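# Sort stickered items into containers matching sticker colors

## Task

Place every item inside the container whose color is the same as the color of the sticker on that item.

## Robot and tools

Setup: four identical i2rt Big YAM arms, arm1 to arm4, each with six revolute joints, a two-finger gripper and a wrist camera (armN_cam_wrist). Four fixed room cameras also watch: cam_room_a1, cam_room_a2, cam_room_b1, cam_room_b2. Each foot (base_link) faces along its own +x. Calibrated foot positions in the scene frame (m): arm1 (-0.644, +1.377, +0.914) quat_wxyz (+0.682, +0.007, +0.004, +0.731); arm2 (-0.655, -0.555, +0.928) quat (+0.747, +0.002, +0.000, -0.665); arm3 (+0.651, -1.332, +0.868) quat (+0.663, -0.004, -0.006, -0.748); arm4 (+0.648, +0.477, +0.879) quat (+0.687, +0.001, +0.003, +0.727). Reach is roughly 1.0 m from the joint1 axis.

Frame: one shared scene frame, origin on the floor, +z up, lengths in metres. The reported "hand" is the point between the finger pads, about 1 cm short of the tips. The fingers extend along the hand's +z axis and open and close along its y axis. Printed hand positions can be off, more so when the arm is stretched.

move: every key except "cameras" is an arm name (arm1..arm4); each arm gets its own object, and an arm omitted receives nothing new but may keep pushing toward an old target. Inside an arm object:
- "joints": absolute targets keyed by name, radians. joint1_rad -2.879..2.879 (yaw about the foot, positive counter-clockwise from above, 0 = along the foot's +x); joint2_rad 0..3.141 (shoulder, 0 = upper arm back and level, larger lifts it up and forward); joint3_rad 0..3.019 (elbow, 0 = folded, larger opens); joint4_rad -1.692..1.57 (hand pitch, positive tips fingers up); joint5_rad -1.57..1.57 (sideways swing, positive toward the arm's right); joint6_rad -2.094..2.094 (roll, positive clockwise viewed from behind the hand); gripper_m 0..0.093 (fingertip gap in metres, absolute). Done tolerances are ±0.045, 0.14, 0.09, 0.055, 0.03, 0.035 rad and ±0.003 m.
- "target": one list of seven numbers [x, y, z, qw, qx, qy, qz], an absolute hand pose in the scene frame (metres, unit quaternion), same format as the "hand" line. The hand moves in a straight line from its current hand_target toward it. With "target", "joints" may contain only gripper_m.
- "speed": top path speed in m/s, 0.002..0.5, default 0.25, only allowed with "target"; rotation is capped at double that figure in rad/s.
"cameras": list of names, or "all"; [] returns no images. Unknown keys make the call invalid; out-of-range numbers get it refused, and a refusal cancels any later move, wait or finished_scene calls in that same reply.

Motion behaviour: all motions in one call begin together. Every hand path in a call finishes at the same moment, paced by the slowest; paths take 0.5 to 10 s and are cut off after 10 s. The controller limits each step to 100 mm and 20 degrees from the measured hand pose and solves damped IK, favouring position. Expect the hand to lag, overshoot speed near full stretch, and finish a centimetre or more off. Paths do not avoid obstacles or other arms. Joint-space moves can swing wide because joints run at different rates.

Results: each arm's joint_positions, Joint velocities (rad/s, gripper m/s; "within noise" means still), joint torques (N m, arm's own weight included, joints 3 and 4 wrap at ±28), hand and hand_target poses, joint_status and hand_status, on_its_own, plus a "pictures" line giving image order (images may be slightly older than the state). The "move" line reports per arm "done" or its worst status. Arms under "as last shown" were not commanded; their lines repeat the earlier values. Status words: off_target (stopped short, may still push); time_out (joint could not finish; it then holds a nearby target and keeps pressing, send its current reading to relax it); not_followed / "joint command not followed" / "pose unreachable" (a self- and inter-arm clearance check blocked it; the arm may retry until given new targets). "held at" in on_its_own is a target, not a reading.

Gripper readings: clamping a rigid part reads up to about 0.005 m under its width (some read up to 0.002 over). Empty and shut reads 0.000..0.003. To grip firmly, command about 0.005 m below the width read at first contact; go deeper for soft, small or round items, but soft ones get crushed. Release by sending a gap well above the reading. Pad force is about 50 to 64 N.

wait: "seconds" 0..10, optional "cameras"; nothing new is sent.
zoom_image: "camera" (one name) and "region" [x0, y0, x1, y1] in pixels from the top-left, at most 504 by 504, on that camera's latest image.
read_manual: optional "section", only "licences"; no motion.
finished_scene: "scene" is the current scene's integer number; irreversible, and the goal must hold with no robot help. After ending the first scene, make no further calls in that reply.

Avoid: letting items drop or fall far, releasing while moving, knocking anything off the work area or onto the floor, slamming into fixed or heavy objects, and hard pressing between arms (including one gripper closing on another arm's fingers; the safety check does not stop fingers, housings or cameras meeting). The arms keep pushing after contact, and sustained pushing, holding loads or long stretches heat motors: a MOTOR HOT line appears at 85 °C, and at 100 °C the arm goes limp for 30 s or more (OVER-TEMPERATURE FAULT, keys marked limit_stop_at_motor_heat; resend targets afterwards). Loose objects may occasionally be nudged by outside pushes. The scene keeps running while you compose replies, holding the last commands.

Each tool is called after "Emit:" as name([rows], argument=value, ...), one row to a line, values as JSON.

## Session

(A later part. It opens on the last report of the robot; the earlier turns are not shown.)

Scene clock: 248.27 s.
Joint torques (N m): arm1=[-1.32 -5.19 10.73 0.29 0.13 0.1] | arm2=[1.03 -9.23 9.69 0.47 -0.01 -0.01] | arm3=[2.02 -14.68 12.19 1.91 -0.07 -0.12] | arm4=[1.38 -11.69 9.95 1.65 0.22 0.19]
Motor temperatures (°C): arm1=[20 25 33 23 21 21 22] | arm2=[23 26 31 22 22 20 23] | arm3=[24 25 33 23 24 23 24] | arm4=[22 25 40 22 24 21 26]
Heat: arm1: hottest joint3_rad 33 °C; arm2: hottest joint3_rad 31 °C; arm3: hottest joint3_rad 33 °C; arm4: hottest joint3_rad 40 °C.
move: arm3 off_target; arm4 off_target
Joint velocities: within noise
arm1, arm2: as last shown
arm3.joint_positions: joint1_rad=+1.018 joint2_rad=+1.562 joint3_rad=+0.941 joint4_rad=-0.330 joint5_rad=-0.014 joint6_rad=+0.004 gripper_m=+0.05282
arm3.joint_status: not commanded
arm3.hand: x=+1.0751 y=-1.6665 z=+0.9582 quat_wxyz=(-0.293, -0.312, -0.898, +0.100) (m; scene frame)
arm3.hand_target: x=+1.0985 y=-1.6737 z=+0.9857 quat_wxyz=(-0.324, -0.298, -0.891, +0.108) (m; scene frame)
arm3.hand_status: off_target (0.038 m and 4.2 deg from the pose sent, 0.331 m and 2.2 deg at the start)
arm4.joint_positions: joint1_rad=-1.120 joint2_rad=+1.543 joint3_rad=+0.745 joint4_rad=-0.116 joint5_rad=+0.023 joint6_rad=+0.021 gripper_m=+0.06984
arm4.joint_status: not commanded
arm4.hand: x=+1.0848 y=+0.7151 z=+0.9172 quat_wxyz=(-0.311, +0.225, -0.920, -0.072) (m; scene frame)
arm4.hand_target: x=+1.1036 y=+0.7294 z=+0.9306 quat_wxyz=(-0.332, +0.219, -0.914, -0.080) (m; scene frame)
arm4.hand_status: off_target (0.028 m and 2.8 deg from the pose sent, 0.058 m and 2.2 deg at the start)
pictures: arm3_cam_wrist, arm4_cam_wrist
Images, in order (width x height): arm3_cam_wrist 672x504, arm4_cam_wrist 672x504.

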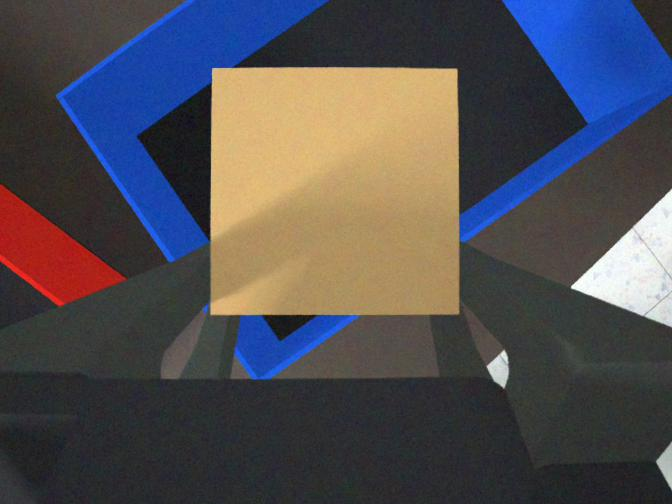

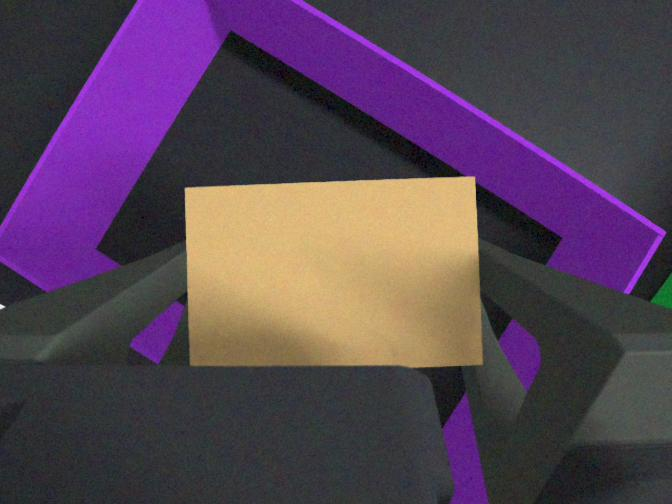

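Emit:
move(arm4={"target":[1.12,0.743,0.86,-0.3326,0.2193,-0.9138,-0.0798],"speed":0.2}, arm3={"target":[1.165,-1.76,0.965,-0.3212,-0.323,-0.8825,0.1175],"speed":0.25}, cameras=["arm3_cam_wrist","arm4_cam_wrist"])

Scene clock: 256.50 s.
Joint torques (N m): arm1=[-1.49 -5.66 10.73 0.25 0.09 0.09] | arm2=[0.97 -9.23 9.66 0.46 -0.01 -0.01] | arm3=[0.15 -19.02 12.51 1.06 0.12 0.03] | arm4=[1.08 -14.33 7.98 1.69 0.24 0.17]
Motor temperatures (°C): arm1=[20 24 33 23 21 21 22] | arm2=[23 26 31 22 22 20 23] | arm3=[24 25 33 23 24 23 24] | arm4=[22 25 39 22 24 21 26]
Heat: arm1: hottest joint3_rad 33 °C; arm2: hottest joint3_rad 31 °C; arm3: hottest joint3_rad 33 °C; arm4: hottest joint3_rad 39 °C.
move: arm3 off_target; arm4 off_target
Joint velocities: within noise
arm1, arm2: as last shown
arm3.joint_positions: joint1_rad=+1.009 joint2_rad=+1.827 joint3_rad=+1.235 joint4_rad=-0.337 joint5_rad=-0.007 joint6_rad=+0.004 gripper_m=+0.05282
arm3.joint_status: not commanded
arm3.hand: x=+1.1549 y=-1.7396 z=+0.9418 quat_wxyz=(-0.301, -0.316, -0.893, +0.108) (m; scene frame)
arm3.hand_target: x=+1.1637 y=-1.7591 z=+0.9655 quat_wxyz=(-0.321, -0.323, -0.882, +0.118) (m; scene frame)
arm3.hand_status: off_target (0.033 m and 2.9 deg from the pose sent, 0.130 m and 4.4 deg at the start)
arm4.joint_positions: joint1_rad=-1.110 joint2_rad=+1.764 joint3_rad=+0.767 joint4_rad=+0.080 joint5_rad=+0.030 joint6_rad=+0.028 gripper_m=+0.06984
arm4.joint_status: not commanded
arm4.hand: x=+1.1022 y=+0.7292 z=+0.8479 quat_wxyz=(-0.311, +0.225, -0.921, -0.072) (m; scene frame)
arm4.hand_target: x=+1.1191 y=+0.7426 z=+0.8607 quat_wxyz=(-0.333, +0.219, -0.914, -0.080) (m; scene frame)
arm4.hand_status: off_target (0.026 m and 2.8 deg from the pose sent, 0.073 m and 2.7 deg at the start)
pictures: arm3_cam_wrist, arm4_cam_wrist
Images, in order (width x height): arm3_cam_wrist 672x504, arm4_cam_wrist 672x504.

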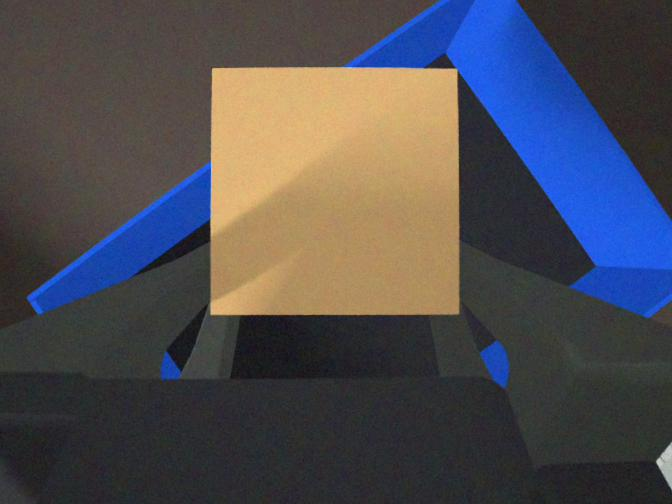

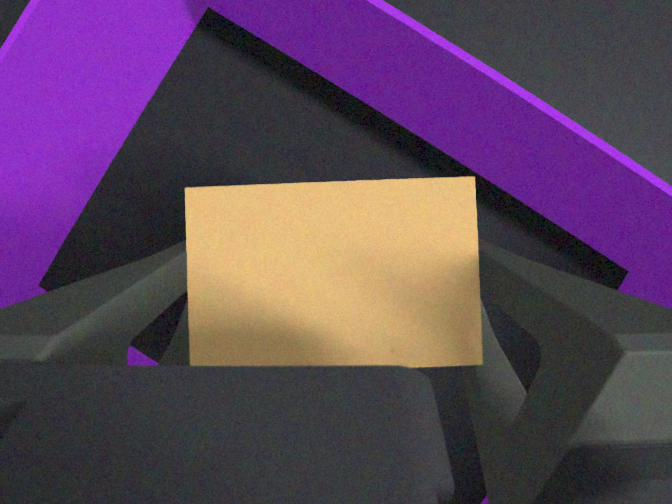

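Emit:
move(arm4={"target":[1.12,0.743,0.785,-0.3326,0.2193,-0.9138,-0.0798],"speed":0.15}, arm3={"target":[1.16,-1.783,0.86,-0.3212,-0.323,-0.8825,0.1175],"speed":0.2}, cameras=["arm3_cam_wrist","arm4_cam_wrist"])

Scene clock: 262.47 s.
Joint torques (N m): arm1=[-1.14 -4.25 10.67 0.2 0.12 0.08] | arm2=[1.08 -9.23 9.68 0.47 -0.01 -0.02] | arm3=[0.26 -21.3 8.51 2 -0.08 -0.13] | arm4=[1.32 -15.79 5.87 1.61 0.21 0.19]
Motor temperatures (°C): arm1=[20 24 33 23 21 21 22] | arm2=[23 26 31 22 22 20 23] | arm3=[24 25 33 23 24 23 24] | arm4=[22 24 38 22 24 21 26]
Heat: arm1: hottest joint3_rad 33 °C; arm2: hottest joint3_rad 31 °C; arm3: hottest joint3_rad 33 °C; arm4: hottest joint3_rad 38 °C.
move: arm3 off_target; arm4 off_target
Joint velocities: within noise
arm1, arm2: as last shown
arm3.joint_positions: joint1_rad=+0.971 joint2_rad=+2.027 joint3_rad=+1.235 joint4_rad=-0.135 joint5_rad=-0.024 joint6_rad=-0.009 gripper_m=+0.05282
arm3.joint_status: not commanded
arm3.hand: x=+1.1548 y=-1.7692 z=+0.8448 quat_wxyz=(-0.303, -0.325, -0.889, +0.108) (m; scene frame)
arm3.hand_target: x=+1.1596 y=-1.7827 z=+0.8603 quat_wxyz=(-0.321, -0.323, -0.882, +0.118) (m; scene frame)
arm3.hand_status: off_target (0.021 m and 2.5 deg from the pose sent, 0.093 m and 2.9 deg at the start)
arm4.joint_positions: joint1_rad=-1.110 joint2_rad=+1.969 joint3_rad=+0.774 joint4_rad=+0.289 joint5_rad=+0.030 joint6_rad=+0.028 gripper_m=+0.06984
arm4.joint_status: not commanded
arm4.hand: x=+1.1061 y=+0.7313 z=+0.7787 quat_wxyz=(-0.315, +0.224, -0.919, -0.073) (m; scene frame)
arm4.hand_target: x=+1.1194 y=+0.7428 z=+0.7855 quat_wxyz=(-0.333, +0.219, -0.914, -0.080) (m; scene frame)
arm4.hand_status: off_target (0.019 m and 2.3 deg from the pose sent, 0.067 m and 2.8 deg at the start)
pictures: arm3_cam_wrist, arm4_cam_wrist
Images, in order (width x height): arm3_cam_wrist 672x504, arm4_cam_wrist 672x504.

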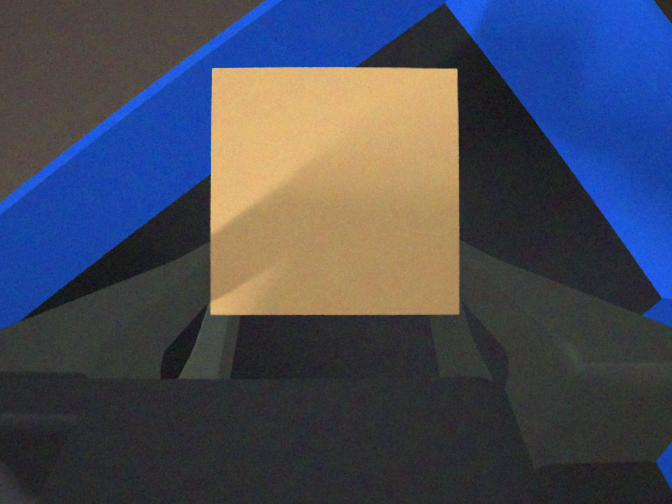

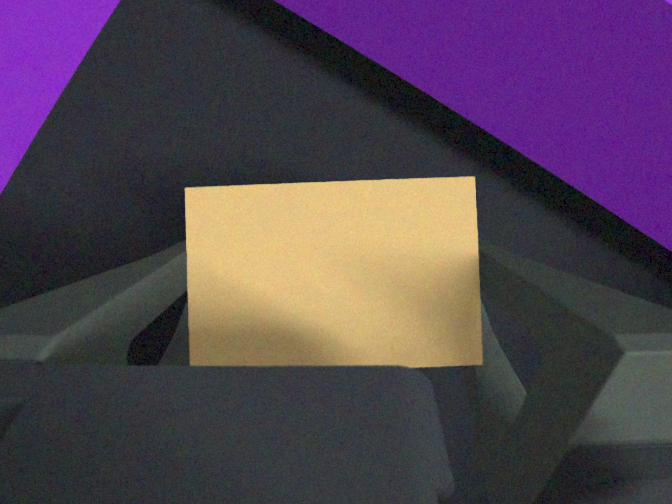

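Emit:
move(arm4={"target":[1.12,0.743,0.76,-0.3326,0.2193,-0.9138,-0.0798],"speed":0.1}, arm3={"target":[1.16,-1.783,0.805,-0.3212,-0.323,-0.8825,0.1175],"speed":0.15}, cameras=[])

Emit:
move(arm4={"target":[1.12,0.743,0.743,-0.3326,0.2193,-0.9138,-0.0798],"speed":0.06}, arm3={"target":[1.16,-1.783,0.785,-0.3212,-0.323,-0.8825,0.1175],"speed":0.06}, cameras=["arm3_cam_wrist","arm4_cam_wrist"])

Scene clock: 269.23 s.
Joint torques (N m): arm1=[-1.49 -5.3 10.66 0.06 0.11 0.07] | arm2=[1.14 -9.29 9.66 0.47 -0.01 -0.02] | arm3=[0.32 -21.54 7.34 2.04 -0.06 -0.11] | arm4=[1.44 -15.33 5.37 1.55 0.23 0.17]
Motor temperatures (°C): arm1=[20 24 33 23 21 21 22] | arm2=[23 25 31 22 22 20 23] | arm3=[24 26 33 23 24 23 24] | arm4=[22 24 37 22 24 21 26]
Heat: arm1: hottest joint3_rad 33 °C; arm2: hottest joint3_rad 31 °C; arm3: hottest joint3_rad 33 °C; arm4: hottest joint3_rad 37 °C.
move: arm3 off_target; arm4 off_target
Joint velocities: within noise
arm1, arm2: as last shown
arm3.joint_positions: joint1_rad=+0.971 joint2_rad=+2.126 joint3_rad=+1.235 joint4_rad=-0.021 joint5_rad=-0.024 joint6_rad=-0.009 gripper_m=+0.05282
arm3.joint_status: not commanded
arm3.hand: x=+1.1579 y=-1.7725 z=+0.7972 quat_wxyz=(-0.309, -0.324, -0.887, +0.111) (m; scene frame)
arm3.hand_target: x=+1.1597 y=-1.7829 z=+0.8050 quat_wxyz=(-0.321, -0.323, -0.882, +0.118) (m; scene frame)
arm3.hand_status: off_target (0.013 m and 1.7 deg from the pose sent, 0.042 m and 2.5 deg at the start)
arm4.joint_positions: joint1_rad=-1.110 joint2_rad=+2.036 joint3_rad=+0.785 joint4_rad=+0.352 joint5_rad=+0.030 joint6_rad=+0.028 gripper_m=+0.06984
arm4.joint_status: not commanded
arm4.hand: x=+1.1081 y=+0.7324 z=+0.7577 quat_wxyz=(-0.319, +0.224, -0.918, -0.074) (m; scene frame)
arm4.hand_target: x=+1.1195 y=+0.7428 z=+0.7604 quat_wxyz=(-0.332, +0.219, -0.914, -0.080) (m; scene frame)
arm4.hand_status: off_target (0.016 m and 1.9 deg from the pose sent, 0.026 m and 2.3 deg at the start)
pictures: none
No camera images: "cameras" was empty.

Scene clock: 270.23 s.
Joint torques (N m): arm1=[-1.14 -4.6 10.76 0.31 0.11 0.01] | arm2=[1.03 -9.29 9.68 0.44 -0.01 -0.01] | arm3=[0.44 -20.37 7.31 2.11 -0.05 -0.11] | arm4=[0.97 -14.92 5.16 1.72 0.23 0.17]
Motor temperatures (°C): arm1=[20 24 33 23 21 21 22] | arm2=[23 25 31 22 22 20 23] | arm3=[24 26 33 23 24 23 24] | arm4=[22 24 37 22 24 21 26]
Heat: arm1: hottest joint3_rad 33 °C; arm2: hottest joint3_rad 31 °C; arm3: hottest joint3_rad 33 °C; arm4: hottest joint3_rad 37 °C.
move: arm3 done; arm4 off_target
Joint velocities: within noise
arm1, arm2: as last shown
arm3.joint_positions: joint1_rad=+0.971 joint2_rad=+2.155 joint3_rad=+1.235 joint4_rad=+0.017 joint5_rad=-0.024 joint6_rad=-0.009 gripper_m=+0.05282
arm3.joint_status: not commanded
arm3.hand: x=+1.1590 y=-1.7736 z=+0.7845 quat_wxyz=(-0.313, -0.323, -0.886, +0.112) (m; scene frame)
arm3.hand_target: x=+1.1597 y=-1.7829 z=+0.7850 quat_wxyz=(-0.321, -0.323, -0.882, +0.118) (m; scene frame)
arm3.hand_status: done (0.010 m and 1.2 deg from the pose sent, 0.016 m and 1.7 deg at the start)
arm4.joint_positions: joint1_rad=-1.110 joint2_rad=+2.083 joint3_rad=+0.795 joint4_rad=+0.392 joint5_rad=+0.030 joint6_rad=+0.028 gripper_m=+0.06984
arm4.joint_status: not commanded
arm4.hand: x=+1.1093 y=+0.7331 z=+0.7429 quat_wxyz=(-0.320, +0.224, -0.917, -0.075) (m; scene frame)
arm4.hand_target: x=+1.1196 y=+0.7429 z=+0.7434 quat_wxyz=(-0.332, +0.219, -0.914, -0.080) (m; scene frame)
arm4.hand_status: off_target (0.015 m and 1.7 deg from the pose sent, 0.022 m and 1.9 deg at the start)
pictures: arm3_cam_wrist, arm4_cam_wrist
Images, in order (width x height): arm3_cam_wrist 672x504, arm4_cam_wrist 672x504.

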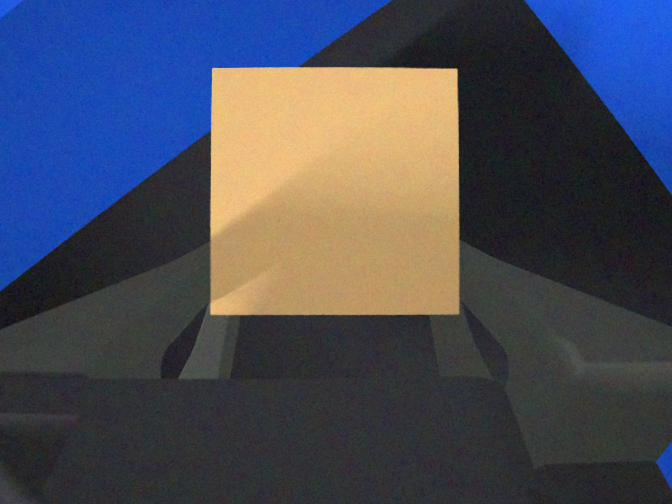

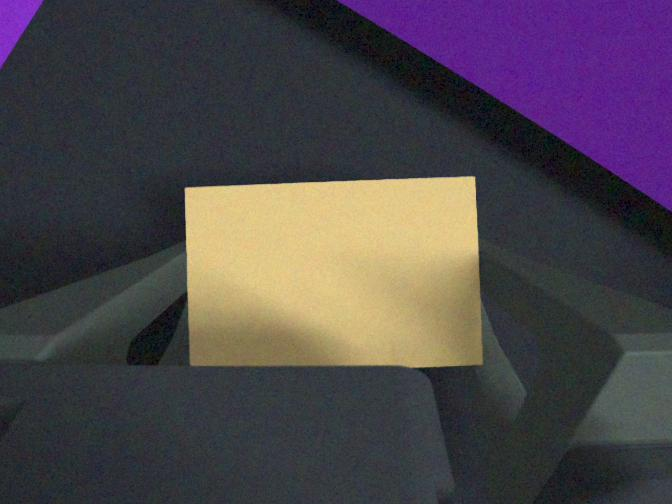

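Emit:
move(arm4={"target":[1.12,0.743,0.725,-0.3326,0.2193,-0.9138,-0.0798],"speed":0.06}, arm3={"target":[1.16,-1.783,0.765,-0.3212,-0.323,-0.8825,0.1175],"speed":0.06}, cameras=[])

Emit:
move(arm4={"target":[1.12,0.743,0.717,-0.3326,0.2193,-0.9138,-0.0798],"speed":0.06}, arm3={"target":[1.16,-1.783,0.753,-0.3212,-0.323,-0.8825,0.1175],"speed":0.06}, cameras=["arm3_cam_wrist","arm4_cam_wrist"])

Scene clock: 280.63 s.
Joint torques (N m): arm1=[-1.03 -4.84 10.78 0.27 0.1 0.11] | arm2=[1.08 -9.35 9.68 0.46 -0.01 -0.01] | arm3=[0.56 -20.07 7.38 1.98 -0.03 -0.1] | arm4=[1.32 -13.04 4.74 1.46 0.28 0.12]
Motor temperatures (°C): arm1=[20 24 33 23 21 21 22] | arm2=[23 25 31 22 22 20 23] | arm3=[24 26 32 23 24 23 25] | arm4=[22 25 35 22 24 21 26]
Heat: arm1: hottest joint3_rad 33 °C; arm2: hottest joint3_rad 31 °C; arm3: hottest joint3_rad 32 °C; arm4: hottest joint3_rad 35 °C.
move: arm3 done; arm4 off_target
Joint velocities: within noise
arm1.joint_positions: joint1_rad=-2.234 joint2_rad=+1.205 joint3_rad=+1.105 joint4_rad=-1.444 joint5_rad=-0.008 joint6_rad=-0.006 gripper_m=+0.09296
arm1.joint_status: not commanded
arm1.hand: x=-0.3610 y=+1.1891 z=+1.1315 quat_wxyz=(-0.006, -0.290, -0.957, +0.001) (m; scene frame)
arm1.hand_target: x=-0.3600 y=+1.1901 z=+1.1300 quat_wxyz=(+0.000, -0.289, -0.957, +0.000) (m; scene frame)
arm1.hand_status: not commanded
arm2.joint_positions: joint1_rad=+0.909 joint2_rad=+1.241 joint3_rad=+1.127 joint4_rad=-1.429 joint5_rad=+0.003 joint6_rad=+0.005 gripper_m=+0.09293
arm2.joint_status: not commanded
arm2.hand: x=-0.3570 y=-0.7383 z=+1.1477 quat_wxyz=(-0.014, -0.271, -0.962, +0.004) (m; scene frame)
arm2.hand_target: x=-0.3601 y=-0.7349 z=+1.1402 quat_wxyz=(+0.000, -0.266, -0.964, +0.000) (m; scene frame)
arm2.hand_status: not commanded
arm3.joint_positions: joint1_rad=+0.971 joint2_rad=+2.194 joint3_rad=+1.235 joint4_rad=+0.057 joint5_rad=-0.024 joint6_rad=-0.010 gripper_m=+0.05282
arm3.joint_status: not commanded
arm3.hand: x=+1.1580 y=-1.7729 z=+0.7650 quat_wxyz=(-0.313, -0.323, -0.886, +0.113) (m; scene frame)
arm3.hand_target: x=+1.1597 y=-1.7829 z=+0.7652 quat_wxyz=(-0.321, -0.323, -0.882, +0.118) (m; scene frame)
arm3.hand_status: done (0.010 m and 1.2 deg from the pose sent, 0.022 m and 1.2 deg at the start)
arm4.joint_positions: joint1_rad=-1.110 joint2_rad=+2.108 joint3_rad=+0.811 joint4_rad=+0.442 joint5_rad=+0.030 joint6_rad=+0.033 gripper_m=+0.06984
arm4.joint_status: not commanded
arm4.hand: x=+1.1194 y=+0.7389 z=+0.7422 quat_wxyz=(-0.339, +0.220, -0.911, -0.081) (m; scene frame)
arm4.hand_target: x=+1.1193 y=+0.7425 z=+0.7256 quat_wxyz=(-0.333, +0.219, -0.914, -0.080) (m; scene frame)
arm4.hand_status: off_target (0.018 m and 0.7 deg from the pose sent, 0.023 m and 1.7 deg at the start)
pictures: none
No camera images: "cameras" was empty.

Scene clock: 281.60 s.
Joint torques (N m): arm1=[-2.08 -4.72 10.78 0.21 0.09 0.07] | arm2=[1.03 -9.29 9.68 0.46 -0.01 -0.02] | arm3=[0.67 -18.73 7.6 1.89 -0.03 -0.11] | arm4=[1.03 -12.63 4.57 1.32 0.24 0.11]
Motor temperatures (°C): arm1=[20 24 33 23 21 21 22] | arm2=[23 25 31 22 22 20 23] | arm3=[24 26 32 23 24 23 25] | arm4=[22 25 35 22 24 21 26]
Heat: arm1: hottest joint3_rad 33 °C; arm2: hottest joint3_rad 31 °C; arm3: hottest joint3_rad 32 °C; arm4: hottest joint3_rad 35 °C.
move: arm3 off_target; arm4 off_target
Joint velocities: within noise
arm1, arm2: as last shown
arm3.joint_positions: joint1_rad=+0.971 joint2_rad=+2.202 joint3_rad=+1.235 joint4_rad=+0.082 joint5_rad=-0.024 joint6_rad=-0.010 gripper_m=+0.05282
arm3.joint_status: not commanded
arm3.hand: x=+1.1603 y=-1.7749 z=+0.7642 quat_wxyz=(-0.321, -0.321, -0.883, +0.115) (m; scene frame)
arm3.hand_target: x=+1.1595 y=-1.7826 z=+0.7531 quat_wxyz=(-0.321, -0.323, -0.882, +0.118) (m; scene frame)
arm3.hand_status: off_target (0.014 m and 0.3 deg from the pose sent, 0.016 m and 1.2 deg at the start)
arm4.joint_positions: joint1_rad=-1.110 joint2_rad=+2.118 joint3_rad=+0.817 joint4_rad=+0.465 joint5_rad=+0.030 joint6_rad=+0.035 gripper_m=+0.06984
arm4.joint_status: not commanded
arm4.hand: x=+1.1236 y=+0.7413 z=+0.7423 quat_wxyz=(-0.347, +0.218, -0.908, -0.083) (m; scene frame)
arm4.hand_target: x=+1.1188 y=+0.7421 z=+0.7181 quat_wxyz=(-0.333, +0.219, -0.914, -0.080) (m; scene frame)
arm4.hand_status: off_target (0.026 m and 1.8 deg from the pose sent, 0.025 m and 0.7 deg at the start)
pictures: arm3_cam_wrist, arm4_cam_wrist
Images, in order (width x height): arm3_cam_wrist 672x504, arm4_cam_wrist 672x504.

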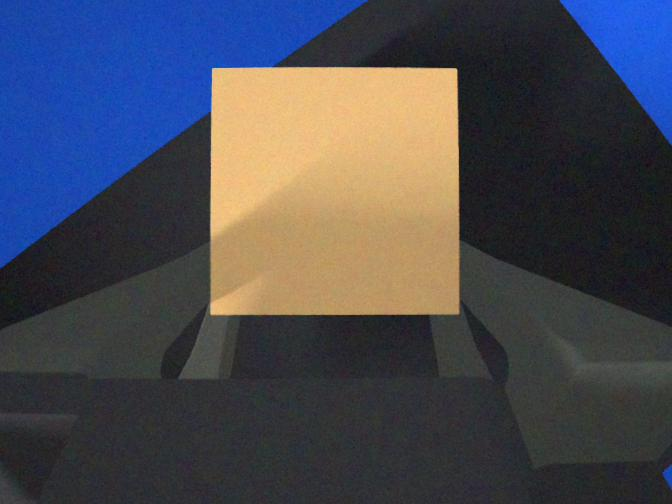

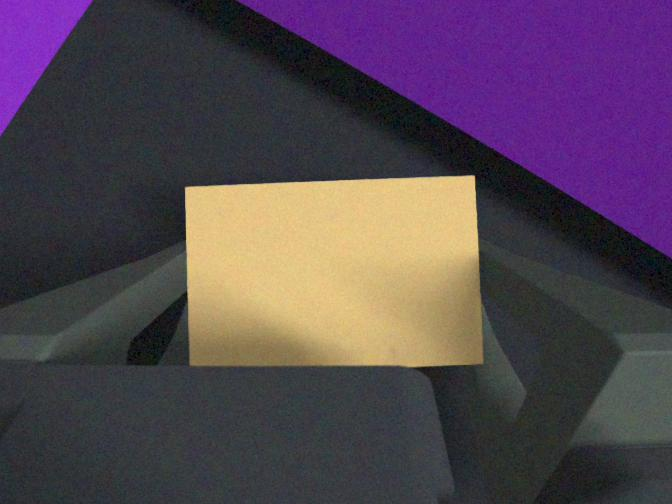

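Emit:
move(arm4={"joints":{"gripper_m":0.09}}, arm3={"joints":{"gripper_m":0.085}}, cameras=[])

Emit:
move(arm4={"target":[1.11,0.735,0.94,-0.3326,0.2193,-0.9138,-0.0798],"speed":0.25}, arm3={"target":[1.15,-1.77,0.95,-0.3212,-0.323,-0.8825,0.1175],"speed":0.25}, cameras=["arm3_cam_wrist","arm4_cam_wrist"])

Scene clock: 287.50 s.
Joint torques (N m): arm1=[-1.61 -5.07 10.8 0.12 0.09 0.07] | arm2=[1.03 -9.23 9.72 0.46 -0.01 -0.02] | arm3=[0.44 -19.96 7.5 1.91 -0.03 -0.09] | arm4=[1.14 -13.63 4.11 1.02 0.09 0.14]
Motor temperatures (°C): arm1=[20 24 33 23 21 21 22] | arm2=[23 25 31 22 22 20 23] | arm3=[24 26 32 23 24 23 25] | arm4=[22 25 34 22 24 21 26]
Heat: arm1: hottest joint3_rad 33 °C; arm2: hottest joint3_rad 31 °C; arm3: hottest joint3_rad 32 °C; arm4: hottest joint3_rad 34 °C.
move: arm3 done; arm4 done
Joint velocities: within noise
arm1, arm2: as last shown
arm3.joint_positions: joint1_rad=+0.971 joint2_rad=+2.215 joint3_rad=+1.235 joint4_rad=+0.082 joint5_rad=-0.024 joint6_rad=-0.010 gripper_m=+0.08497
arm3.joint_status: all done
arm3.hand: x=+1.1580 y=-1.7730 z=+0.7556 quat_wxyz=(-0.315, -0.322, -0.885, +0.113) (m; scene frame)
arm3.hand_target: x=+1.1595 y=-1.7827 z=+0.7532 quat_wxyz=(-0.321, -0.323, -0.882, +0.118) (m; scene frame)
arm3.hand_status: not commanded
arm4.joint_positions: joint1_rad=-1.105 joint2_rad=+2.133 joint3_rad=+0.824 joint4_rad=+0.472 joint5_rad=+0.033 joint6_rad=+0.033 gripper_m=+0.08990
arm4.joint_status: all done
arm4.hand: x=+1.1237 y=+0.7438 z=+0.7374 quat_wxyz=(-0.347, +0.221, -0.908, -0.082) (m; scene frame)
arm4.hand_target: x=+1.1189 y=+0.7422 z=+0.7181 quat_wxyz=(-0.333, +0.219, -0.914, -0.080) (m; scene frame)
arm4.hand_status: not commanded
pictures: none
No camera images: "cameras" was empty.

Scene clock: 289.10 s.
Joint torques (N m): arm1=[-1.61 -5.36 10.8 0.2 0.11 0.05] | arm2=[0.91 -9.35 9.7 0.46 -0.01 -0.01] | arm3=[0.67 -19.49 10.74 0.96 0.02 -0.09] | arm4=[0.44 -13.22 9.36 0.64 0.01 0.08]
Motor temperatures (°C): arm1=[20 24 33 23 21 21 22] | arm2=[23 25 31 22 22 20 23] | arm3=[24 26 32 23 24 23 24] | arm4=[22 25 34 22 24 21 26]
Heat: arm1: hottest joint3_rad 33 °C; arm2: hottest joint3_rad 31 °C; arm3: hottest joint3_rad 32 °C; arm4: hottest joint3_rad 34 °C.
move: arm3 off_target; arm4 off_target
Joint velocities: within noise
arm1, arm2: as last shown
arm3.joint_positions: joint1_rad=+0.971 joint2_rad=+1.843 joint3_rad=+1.227 joint4_rad=-0.293 joint5_rad=-0.024 joint6_rad=-0.010 gripper_m=+0.08497
arm3.joint_status: not commanded
arm3.hand: x=+1.1443 y=-1.7587 z=+0.9347 quat_wxyz=(-0.310, -0.323, -0.887, +0.111) (m; scene frame)
arm3.hand_target: x=+1.1495 y=-1.7697 z=+0.9501 quat_wxyz=(-0.321, -0.323, -0.882, +0.118) (m; scene frame)
arm3.hand_status: off_target (0.020 m and 1.5 deg from the pose sent, 0.195 m and 0.9 deg at the start)
arm4.joint_positions: joint1_rad=-1.105 joint2_rad=+1.555 joint3_rad=+0.783 joint4_rad=-0.118 joint5_rad=+0.033 joint6_rad=+0.033 gripper_m=+0.08991
arm4.joint_status: not commanded
arm4.hand: x=+1.0965 y=+0.7283 z=+0.9273 quat_wxyz=(-0.323, +0.223, -0.917, -0.075) (m; scene frame)
arm4.hand_target: x=+1.1096 y=+0.7347 z=+0.9404 quat_wxyz=(-0.333, +0.219, -0.914, -0.080) (m; scene frame)
arm4.hand_status: off_target (0.020 m and 1.3 deg from the pose sent, 0.203 m and 1.8 deg at the start)
pictures: arm3_cam_wrist, arm4_cam_wrist
Images, in order (width x height): arm3_cam_wrist 672x504, arm4_cam_wrist 672x504.

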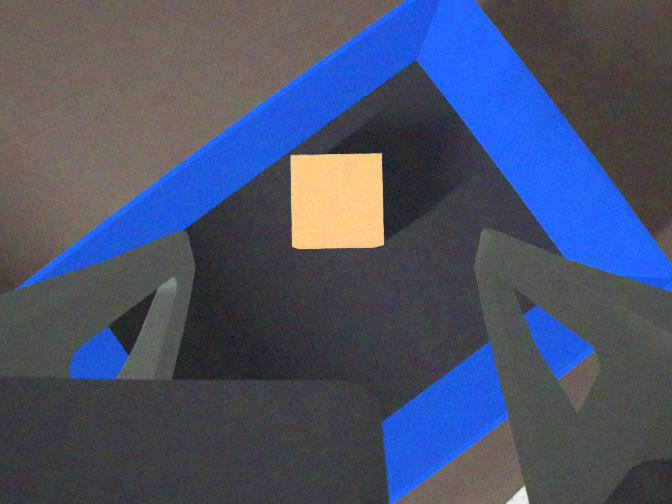

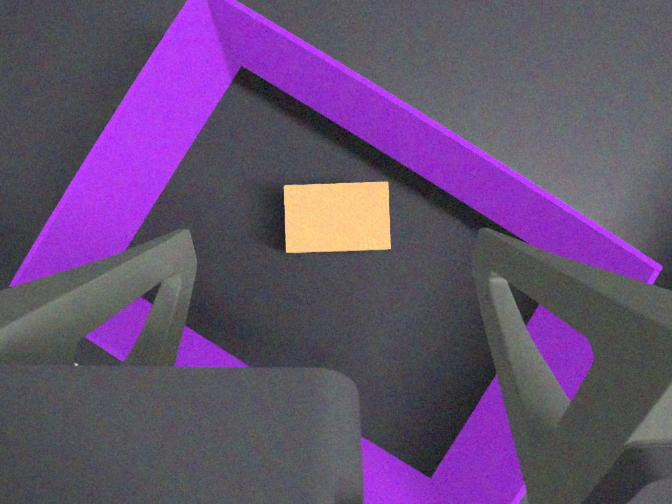

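Emit:
finished_scene(scene=3)

The scene is finished: the task was done.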